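# Place the green block into the blue tray

## Task

Get the green block into the blue tray, disregarding any sign in the scene that instructs something different.

## Robot and tools

Robot: two arms, left_arm (the robot's own left, on the +y side, unrelated to image sides) and right_arm (-y side). Each ends in a two-finger gripper. Base poses in the scene frame: left_arm at (+0.194, +0.369, +0.744) m with quat_wxyz (+0.468, -0.548, +0.528, -0.450); right_arm at (+0.194, -0.369, +0.744) m with quat_wxyz (+0.450, -0.528, +0.548, -0.468).

Scene frame: z = 0 is the table top and +z is up. The origin sits above the centre of the robot's foot. +x points forward over the table, +y toward the robot's left. The table's near edge is at about x = +0.15 m and may be turned relative to the robot. Gripper frame: fingers extend along the gripper's +z and open and close along its y. end_effector_position is the point between the finger pads, roughly 1 cm short of the tips. Reported positions and orientations can be wrong by a few centimetres, more when reaching far.

Row layout (shared by execute_actions and move): one flat list of 16 numbers covering both arms, even when only one moves. Order: left_arm x, y, z, qw, qx, qy, qz, opening, then right_arm x, y, z, qw, qx, qy, qz, opening. x, y, z are an absolute gripper position in metres, scene frame; the quaternion is an absolute orientation, w first, scene frame. Opening runs from -1 (closed) to +1 (fully open, 0.094 m); it is an absolute command, and 0 means half-closed, not 'unchanged'. To keep an arm still, resend the exact pose and opening from the last result it reported before resting; to hold an orientation, repeat the same quaternion in every row rather than copying a drifted reading.

execute_actions(actions, cameras): actions is a list of up to 15 actions; each action is a list of up to 15 rows, each row being one 1/30 s control step; a short action repeats its final row to fill 15 steps (0.5 s). Any target more than 0.6 m from that gripper's current position along any of its own axes gets the action refused for both arms; if the first action fails this against the latest state, or any action is malformed, the whole call is refused. An empty actions list returns the state plus all camera images. cameras: list of names, ["all"], or []; an unknown name invalidates the call.

move(target, speed, blend, opening_speed, grip_force, blocking, cameras): target is one 16-number row or a list of up to 15 rows (waypoints), no 0.6 m limit. Grippers travel straight lines, taking the shorter rotation. speed: m/s, 0.002 to 4.3, default 0.25, one value or one per waypoint; rotation capped at twice that in rad/s. blend: corner-rounding radius in metres per waypoint; 0 stops at each. opening_speed: rate on the -1..+1 scale per second, at least 0.2. grip_force: newtons per pad, 10 to 50 (50 = full), one value or one per arm; persists; lower force closes slowly. blocking=false returns after about 0.5 s while motion continues; a new move takes over. Moves run at most 10 s. The move: line reports the ending (done, off_target, moving, held, fault) and limits (paced = pose clipped, held = steps withheld). done means at rest within 10 mm and 2 degrees; neither done nor off_target tells you about contact. Paths ignore obstacles and the other arm; avoid routing near an arm's own base, go around it.

wait(seconds 0 to 10, cameras) lets time pass holding commands. stop(cameras) brakes a running move. zoom_image(camera, region [x0, y0, x1, y1] pixels, at most 504x504) magnifies the newest image of cam_head_left, cam_head_right, cam_over, cam_left_wrist or cam_right_wrist (all 896x504). finished_scene(scene=1) ends the scene permanently; the block must stay in the tray afterwards.

Control behaviour: each step the commanded orientation is limited to 40 degrees from the measured one; a single action may fall short, so check the Hand target line and command the remainder. Friction and load can leave a gripper a few cm off target without any contact. Tool commands shows current gripper commands.

Result lines: end_effector_position and end_effector_quat_wxyz per arm; Joint positions (rad; the last entry is the finger opening in metres); Joint velocities, possibly 'within noise'; joint torques (include arm weight, have offsets; entries 3 and 4 wrap at ±28 N m); grip_measured (opening on the -1..+1 scale, reads up to about 2.5 mm wide when empty, somewhat narrower than a hard part when squeezing); grip_effort_nm (motor effort, negative closing, not a pad force, keeps a residual at rest). Joint limits: waist ±2.880, shoulder 0 to 3.142, elbow 0 to 3.019, wrist pitch -1.693 to 1.571, wrist yaw ±1.571, wrist roll ±2.094.

Avoid: the two arms or grippers touching each other (the clearance check does not prevent it and contact can fail the scene); fast impacts with the table or heavy objects; dropping the block from height or releasing it while moving; anything leaving the table. Release by commanding an opening well above grip_measured. Holding loads, long reach or pushing at unreachable poses heats motors: MOTOR HOT appears near 85 °C, and at 100 °C the arm goes limp for 30 to 60 s (OVER-TEMPERATURE FAULT). Time spent thinking lets the simulation run, so be brief during motion.

Each tool is called after ">>>" as name(argument=value, ...), one argument or row to a line, values as JSON.

## Session

>>> execute_actions(
  actions=[],
)

Scene clock: 0.00 s.
left_arm: end_effector_position=(+0.2018, +0.4451, +0.1313) grip_measured=+1.000 grip_effort_nm=n/a end_effector_quat_wxyz=(+0.095, -0.642, +0.744, +0.158) | right_arm: end_effector_position=(+0.9108, -0.4486, +0.1147) grip_measured=+1.000 grip_effort_nm=n/a end_effector_quat_wxyz=(+0.317, +0.066, +0.941, -0.095)
Joint positions: left_arm=[1.601 2.013 0.771 1.347 -0.338 -1.399 0.094] | right_arm=[1.527 1.276 1.598 0.478 0.17 0.066 0.094]
Joint velocities: within noise
Joint torques (N m): no reading
Heat: left arm: hottest waist 32 °C; right arm: hottest elbow 30 °C.
Hand target: left_arm +0.1953, +0.4444, +0.1396; +0.087, -0.641, +0.745, +0.164 | right_arm +0.9122, -0.4486, +0.1136; +0.319, +0.066, +0.941, -0.095
Tool commands: left_gripper/opening=+1.0 right_gripper/opening=+1.0

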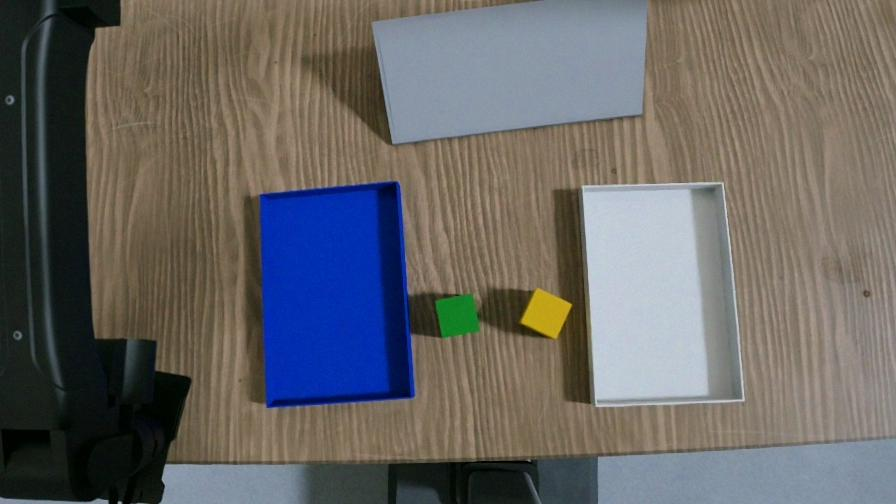

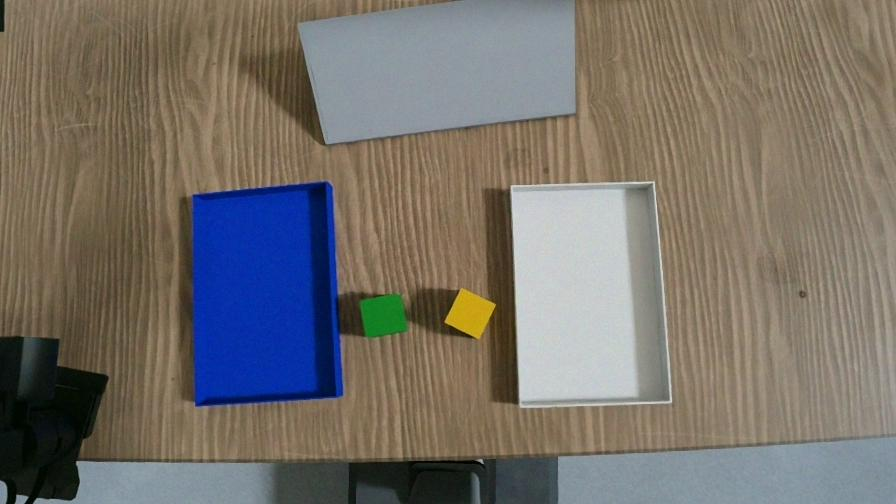

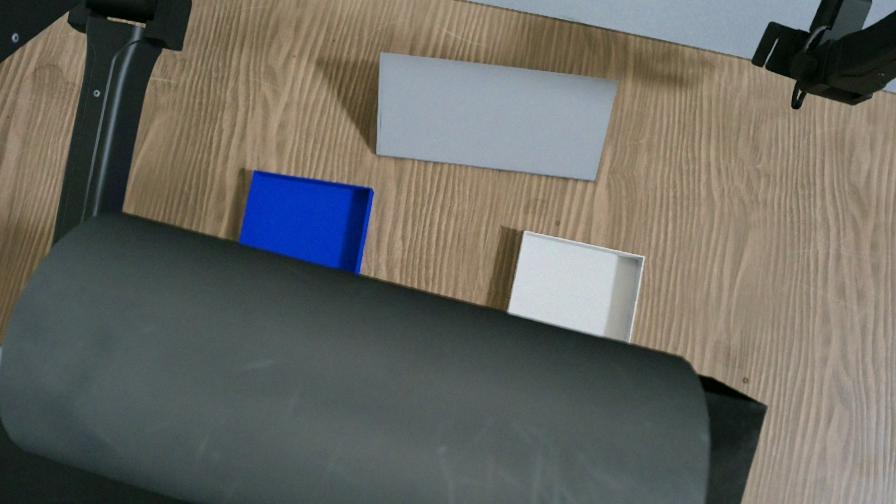

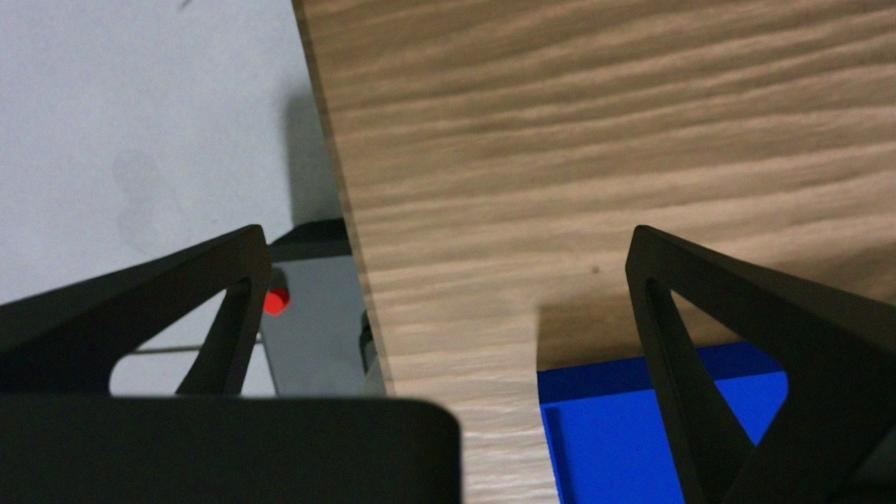

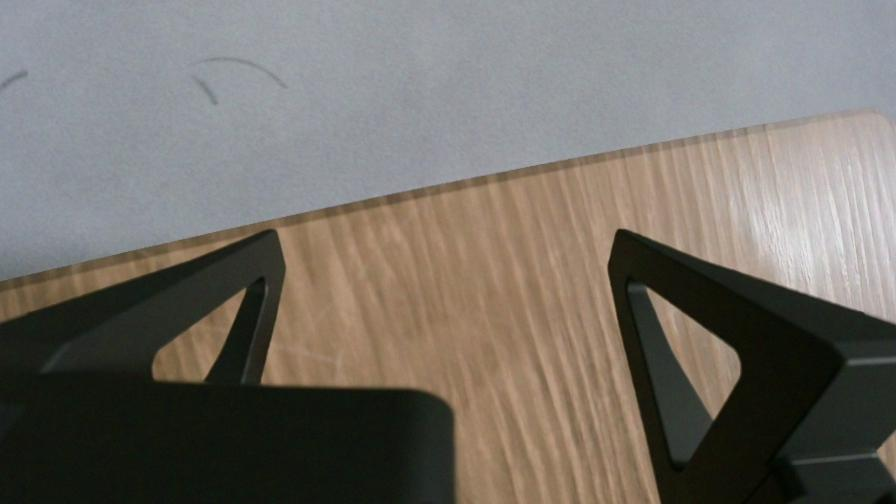

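>>> move(
  target=[
    [0.25,0.33,0.22,0,-0.753,0.658,0,1,0.9122,-0.4486,0.1136,0.319,0.066,0.941,-0.095,1],
    [0.40,0.042,0.20,0,-0.753,0.658,0,1,0.9122,-0.4486,0.1136,0.319,0.066,0.941,-0.095,1],
  ],
  blend=[0.08,0],
  speed=0.4,
  cameras=["cam_head_left","cam_head_right","cam_left_wrist"],
)

Scene clock: 16.87 s.
left_arm: end_effector_position=(+0.4063, +0.0440, +0.2011) grip_measured=+1.000 grip_effort_nm=0.00 end_effector_quat_wxyz=(+0.004, -0.761, +0.648, -0.005) | right_arm: end_effector_position=(+0.9108, -0.4486, +0.1147) grip_measured=+1.000 grip_effort_nm=-0.02 end_effector_quat_wxyz=(+0.317, +0.066, +0.941, -0.095)
Joint positions: left_arm=[0.788 1.663 0.895 1.007 -0.767 -1.525 0.094] | right_arm=[1.527 1.276 1.598 0.478 0.17 0.066 0.094]
Joint torques (N m): left_arm=[-9.93 -0.85 -4.33 -0.06 -0.16 0.17] | right_arm=[-1.26 -19.72 3.34 1.61 0.2 0.12]
Heat: left arm: hottest waist 32 °C; right arm: hottest elbow 30 °C.
Hand target: left_arm +0.3999, +0.0421, +0.2001; +0.000, +0.753, -0.658, +0.000 | right_arm +0.9122, -0.4487, +0.1137; +0.319, +0.066, +0.941, -0.095
Off the commanded pose: left_arm 0.007 m, 2 deg | right_arm 0.002 m, 0 deg.
move: done
Images, in order (width x height): cam_head_left 896x504, cam_head_right 896x504, cam_left_wrist 896x504.

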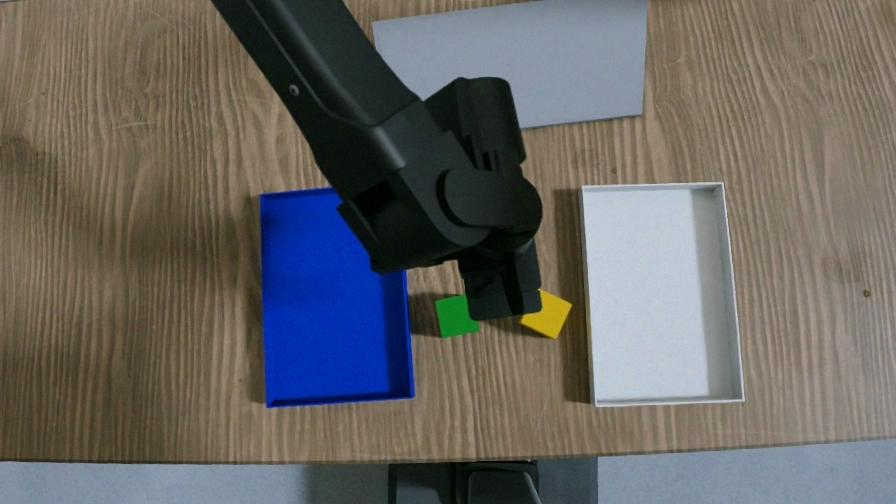

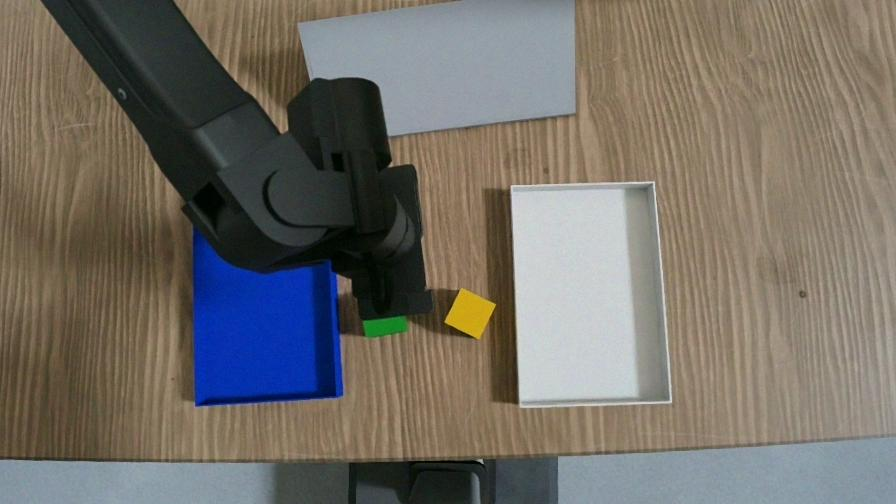

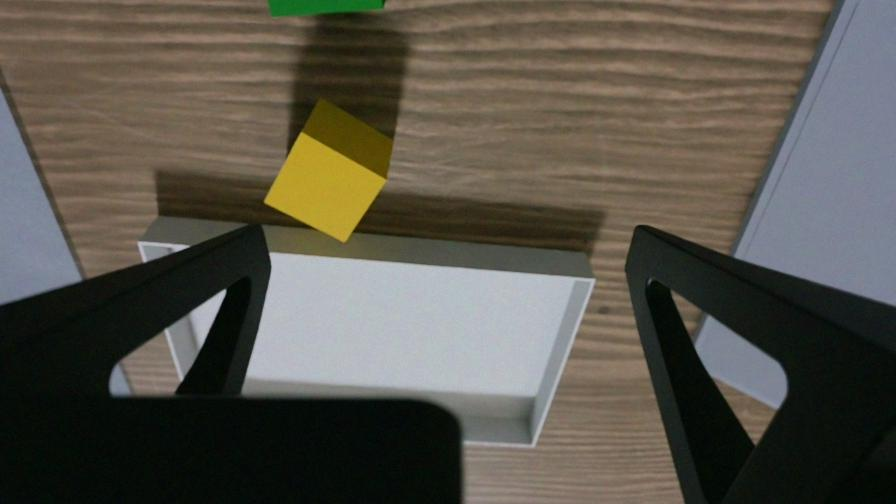

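>>> move(
  target=[0.342,0.078,0.1,0,-0.753,0.658,0,1,0.9122,-0.4486,0.1136,0.319,0.066,0.941,-0.095,1],
  cameras=["cam_head_left","cam_head_right","cam_left_wrist"],
)

Scene clock: 36.03 s.
left_arm: end_effector_position=(+0.3474, +0.0732, +0.1038) grip_measured=+1.000 grip_effort_nm=0.00 end_effector_quat_wxyz=(+0.001, -0.751, +0.661, -0.005) | right_arm: end_effector_position=(+0.9108, -0.4486, +0.1147) grip_measured=+1.000 grip_effort_nm=-0.02 end_effector_quat_wxyz=(+0.317, +0.066, +0.941, -0.095)
Joint positions: left_arm=[0.971 1.86 1.053 1.007 -0.585 -1.548 0.094] | right_arm=[1.527 1.276 1.598 0.478 0.17 0.066 0.094]
Joint torques (N m): left_arm=[-8.7 -0.62 -5.29 0.27 0.11 -0.1] | right_arm=[-1.32 -19.78 3.33 1.59 0.2 0.12]
Heat: left arm: hottest waist 32 °C; right arm: hottest elbow 30 °C.
Hand target: left_arm +0.3421, +0.0780, +0.1001; +0.000, +0.753, -0.658, +0.000 | right_arm +0.9122, -0.4487, +0.1137; +0.319, +0.066, +0.941, -0.095
Off the commanded pose: left_arm 0.008 m, 1 deg | right_arm 0.002 m, 0 deg.
move: done
Images, in order (width x height): cam_head_left 896x504, cam_head_right 896x504, cam_left_wrist 896x504.

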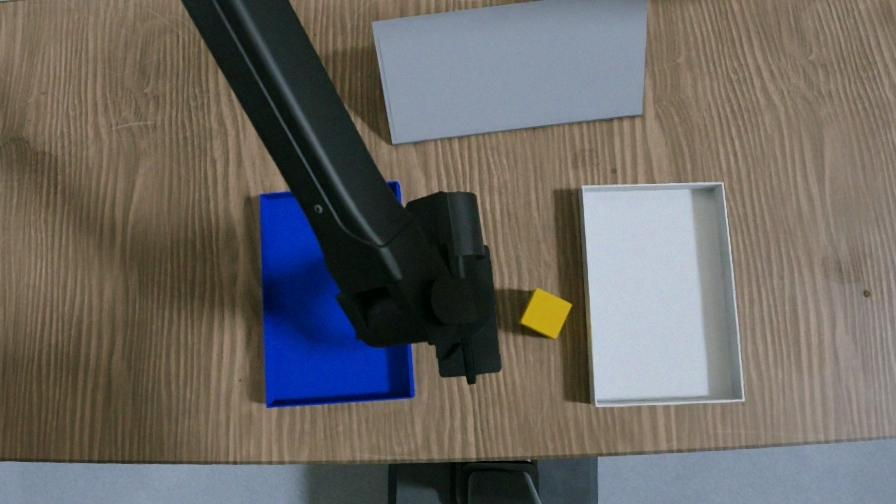

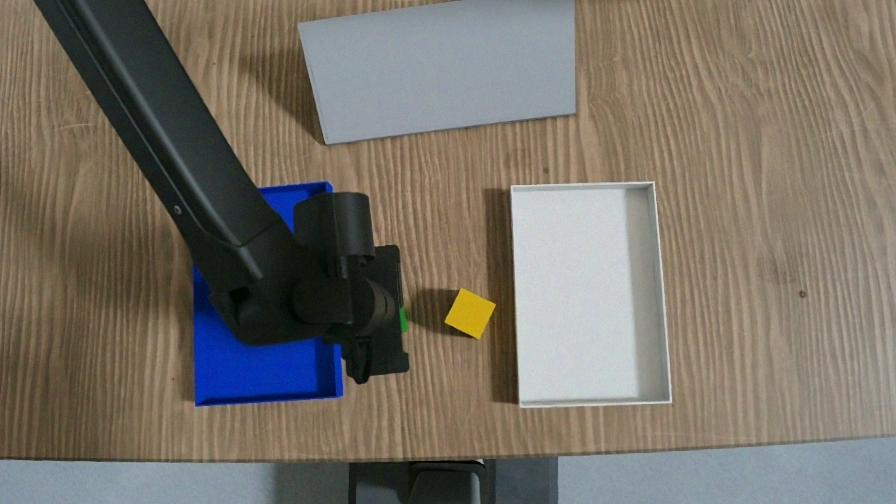

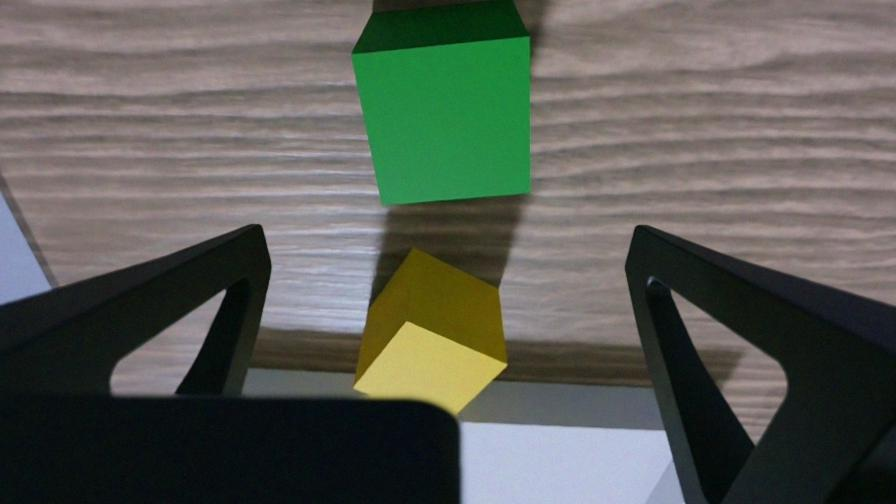

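>>> move(
  target=[
    [0.340,0.083,0.022,0,-0.773,0.635,0,1,0.9122,-0.4486,0.1136,0.319,0.066,0.941,-0.095,1],
    [0.340,0.083,0.022,0,-0.773,0.635,0,-0.25,0.9122,-0.4486,0.1136,0.319,0.066,0.941,-0.095,1],
  ],
  speed=0.12,
  opening_speed=0.8,
  cameras=["cam_left_wrist"],
)

Scene clock: 44.93 s.
left_arm: end_effector_position=(+0.3505, +0.0729, +0.0285) grip_measured=+0.067 grip_effort_nm=-1.03 end_effector_quat_wxyz=(+0.001, -0.772, +0.635, -0.010) | right_arm: end_effector_position=(+0.9108, -0.4486, +0.1147) grip_measured=+1.000 grip_effort_nm=-0.02 end_effector_quat_wxyz=(+0.317, +0.066, +0.941, -0.095)
Joint positions: left_arm=[1.042 1.958 1.264 0.894 -0.507 -1.627 0.05] | right_arm=[1.527 1.276 1.598 0.478 0.17 0.066 0.094]
Joint torques (N m): left_arm=[-8.29 -0.32 -4.9 0.02 0.12 -0.09] | right_arm=[-1.2 -19.78 3.36 1.61 0.2 0.12]
Heat: left arm: hottest waist 32 °C; right arm: hottest elbow 30 °C.
Hand target: left_arm +0.3402, +0.0832, +0.0224; +0.000, +0.773, -0.635, +0.000 | right_arm +0.9122, -0.4487, +0.1137; +0.319, +0.066, +0.941, -0.095
Off the commanded pose: left_arm 0.016 m, 1 deg | right_arm 0.002 m, 0 deg.
move: off_target (left_arm); target 2's new opening was sent with left_arm's hand 0.017 m and 1 deg from that target
Images, in order (width x height): cam_left_wrist 896x504.

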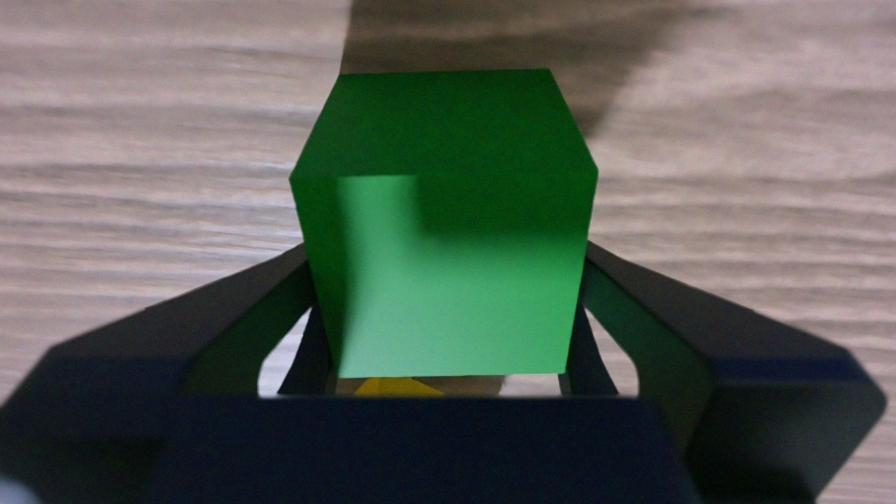

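>>> move(
  target=[
    [0.343,0.085,0.12,0,-0.773,0.635,0,-0.25,0.9122,-0.4486,0.1136,0.319,0.066,0.941,-0.095,1],
    [0.35,0.215,0.12,0,-0.773,0.635,0,-0.25,0.9122,-0.4486,0.1136,0.319,0.066,0.941,-0.095,1],
    [0.35,0.215,0.045,0,-0.773,0.635,0,-0.25,0.9122,-0.4486,0.1136,0.319,0.066,0.941,-0.095,1],
    [0.35,0.215,0.028,0,-0.773,0.635,0,-0.25,0.9122,-0.4486,0.1136,0.319,0.066,0.941,-0.095,1],
  ],
  speed=[0.2,0.2,0.15,0.05],
  blend=[0.03,0.03,0.005,0],
  cameras=["cam_head_left","cam_head_right","cam_left_wrist"],
)

Scene clock: 51.67 s.
left_arm: end_effector_position=(+0.3620, +0.2069, +0.0323) grip_measured=+0.067 grip_effort_nm=-1.03 end_effector_quat_wxyz=(+0.004, -0.771, +0.636, -0.012) | right_arm: end_effector_position=(+0.9108, -0.4486, +0.1147) grip_measured=+1.000 grip_effort_nm=-0.02 end_effector_quat_wxyz=(+0.317, +0.066, +0.941, -0.095)
Joint positions: left_arm=[1.253 1.808 1.074 0.924 -0.302 -1.665 0.05] | right_arm=[1.527 1.276 1.598 0.478 0.17 0.066 0.094]
Joint torques (N m): left_arm=[-4.54 -1.67 -5.52 0.06 0.11 -0.1] | right_arm=[-1.2 -19.72 3.33 1.61 0.2 0.12]
Heat: left arm: hottest waist 32 °C; right arm: hottest elbow 30 °C.
Hand target: left_arm +0.3502, +0.2151, +0.0284; +0.000, +0.773, -0.635, +0.000 | right_arm +0.9122, -0.4487, +0.1137; +0.319, +0.066, +0.941, -0.095
Off the commanded pose: left_arm 0.015 m, 1 deg | right_arm 0.002 m, 0 deg.
move: off_target (left_arm)
Images, in order (width x height): cam_head_left 896x504, cam_head_right 896x504, cam_left_wrist 896x504.

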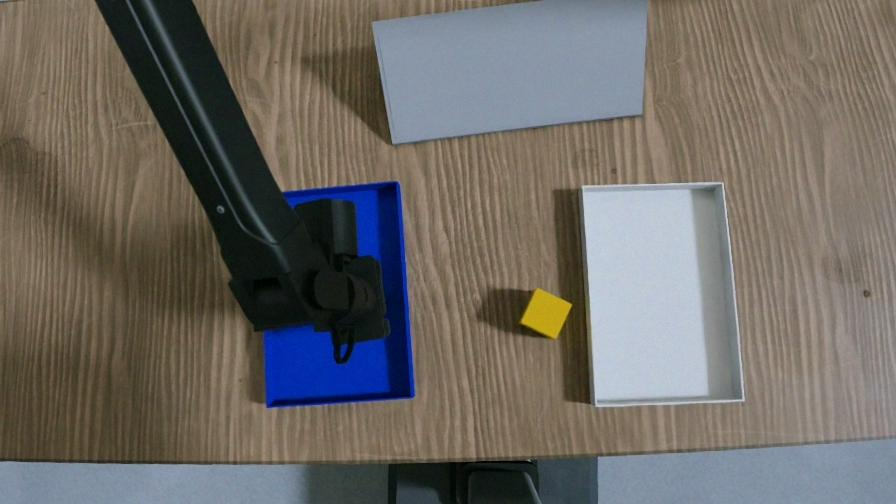

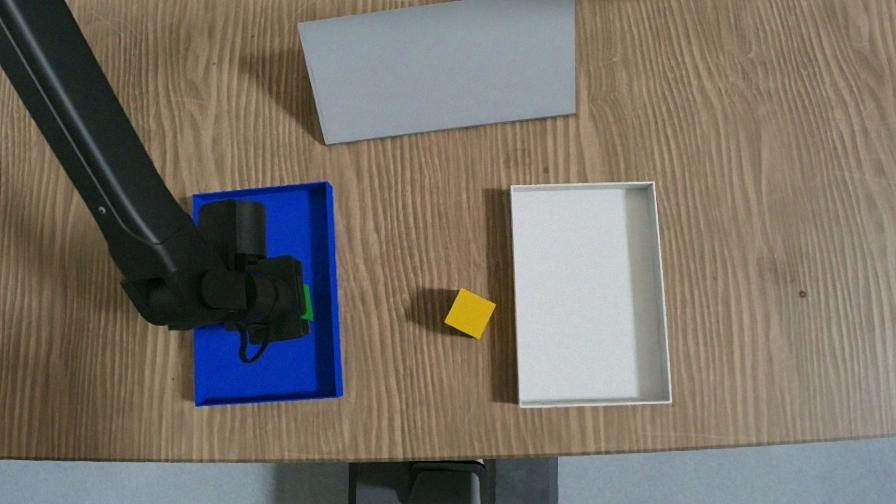

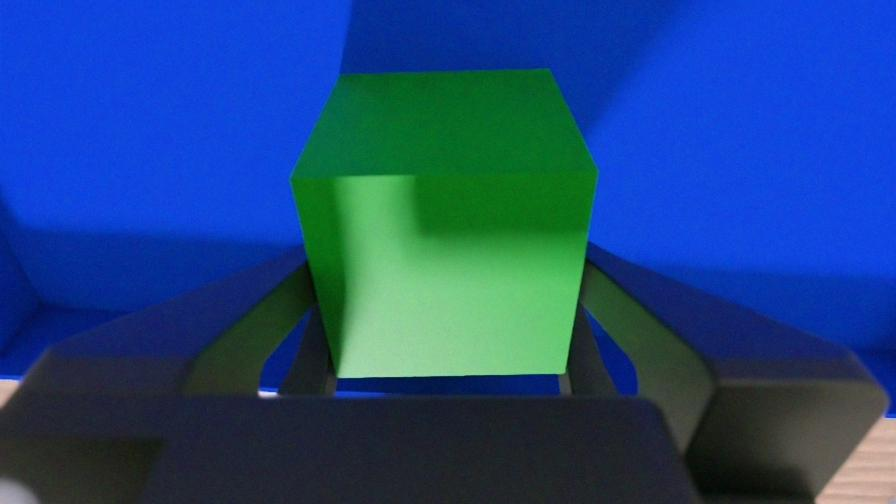

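>>> move(
  target=[
    [0.35,0.215,0.022,0,-0.773,0.635,0,-0.25,0.9122,-0.4486,0.1136,0.319,0.066,0.941,-0.095,1],
    [0.35,0.215,0.022,0,-0.773,0.635,0,0.7,0.9122,-0.4486,0.1136,0.319,0.066,0.941,-0.095,1],
    [0.35,0.215,0.16,0,-0.773,0.635,0,0.7,0.9122,-0.4486,0.1136,0.319,0.066,0.941,-0.095,1],
  ],
  speed=[0.05,0.1,0.2],
  opening_speed=1,
  cameras=["cam_left_wrist"],
)

Scene clock: 59.87 s.
left_arm: end_effector_position=(+0.3566, +0.2168, +0.1458) grip_measured=+0.698 grip_effort_nm=0.12 end_effector_quat_wxyz=(+0.007, -0.775, +0.632, -0.002) | right_arm: end_effector_position=(+0.9108, -0.4486, +0.1147) grip_measured=+1.000 grip_effort_nm=-0.02 end_effector_quat_wxyz=(+0.317, +0.066, +0.941, -0.095)
Joint positions: left_arm=[1.187 1.636 0.741 1.079 -0.386 -1.666 0.08] | right_arm=[1.527 1.276 1.598 0.478 0.17 0.066 0.094]
Joint torques (N m): left_arm=[-6.12 -3.66 -9.13 1.16 -0.15 0.08] | right_arm=[-1.14 -19.72 3.3 1.61 0.2 0.12]
Heat: left arm: hottest waist 32 °C; right arm: hottest shoulder 30 °C.
Hand target: left_arm +0.3500, +0.2150, +0.1595; +0.000, +0.773, -0.635, +0.000 | right_arm +0.9122, -0.4487, +0.1137; +0.319, +0.066, +0.941, -0.095
Off the commanded pose: left_arm 0.016 m, 1 deg | right_arm 0.002 m, 0 deg.
move: off_target (left_arm); target 2's new opening was sent with left_arm's hand 0.018 m and 1 deg from that target
Images, in order (width x height): cam_left_wrist 896x504.

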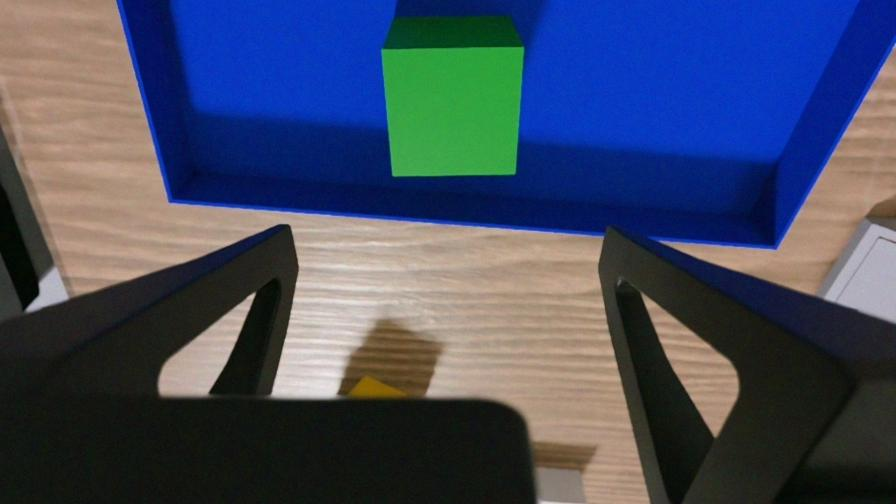

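>>> finished_scene(
)

The scene is finished: the task was done.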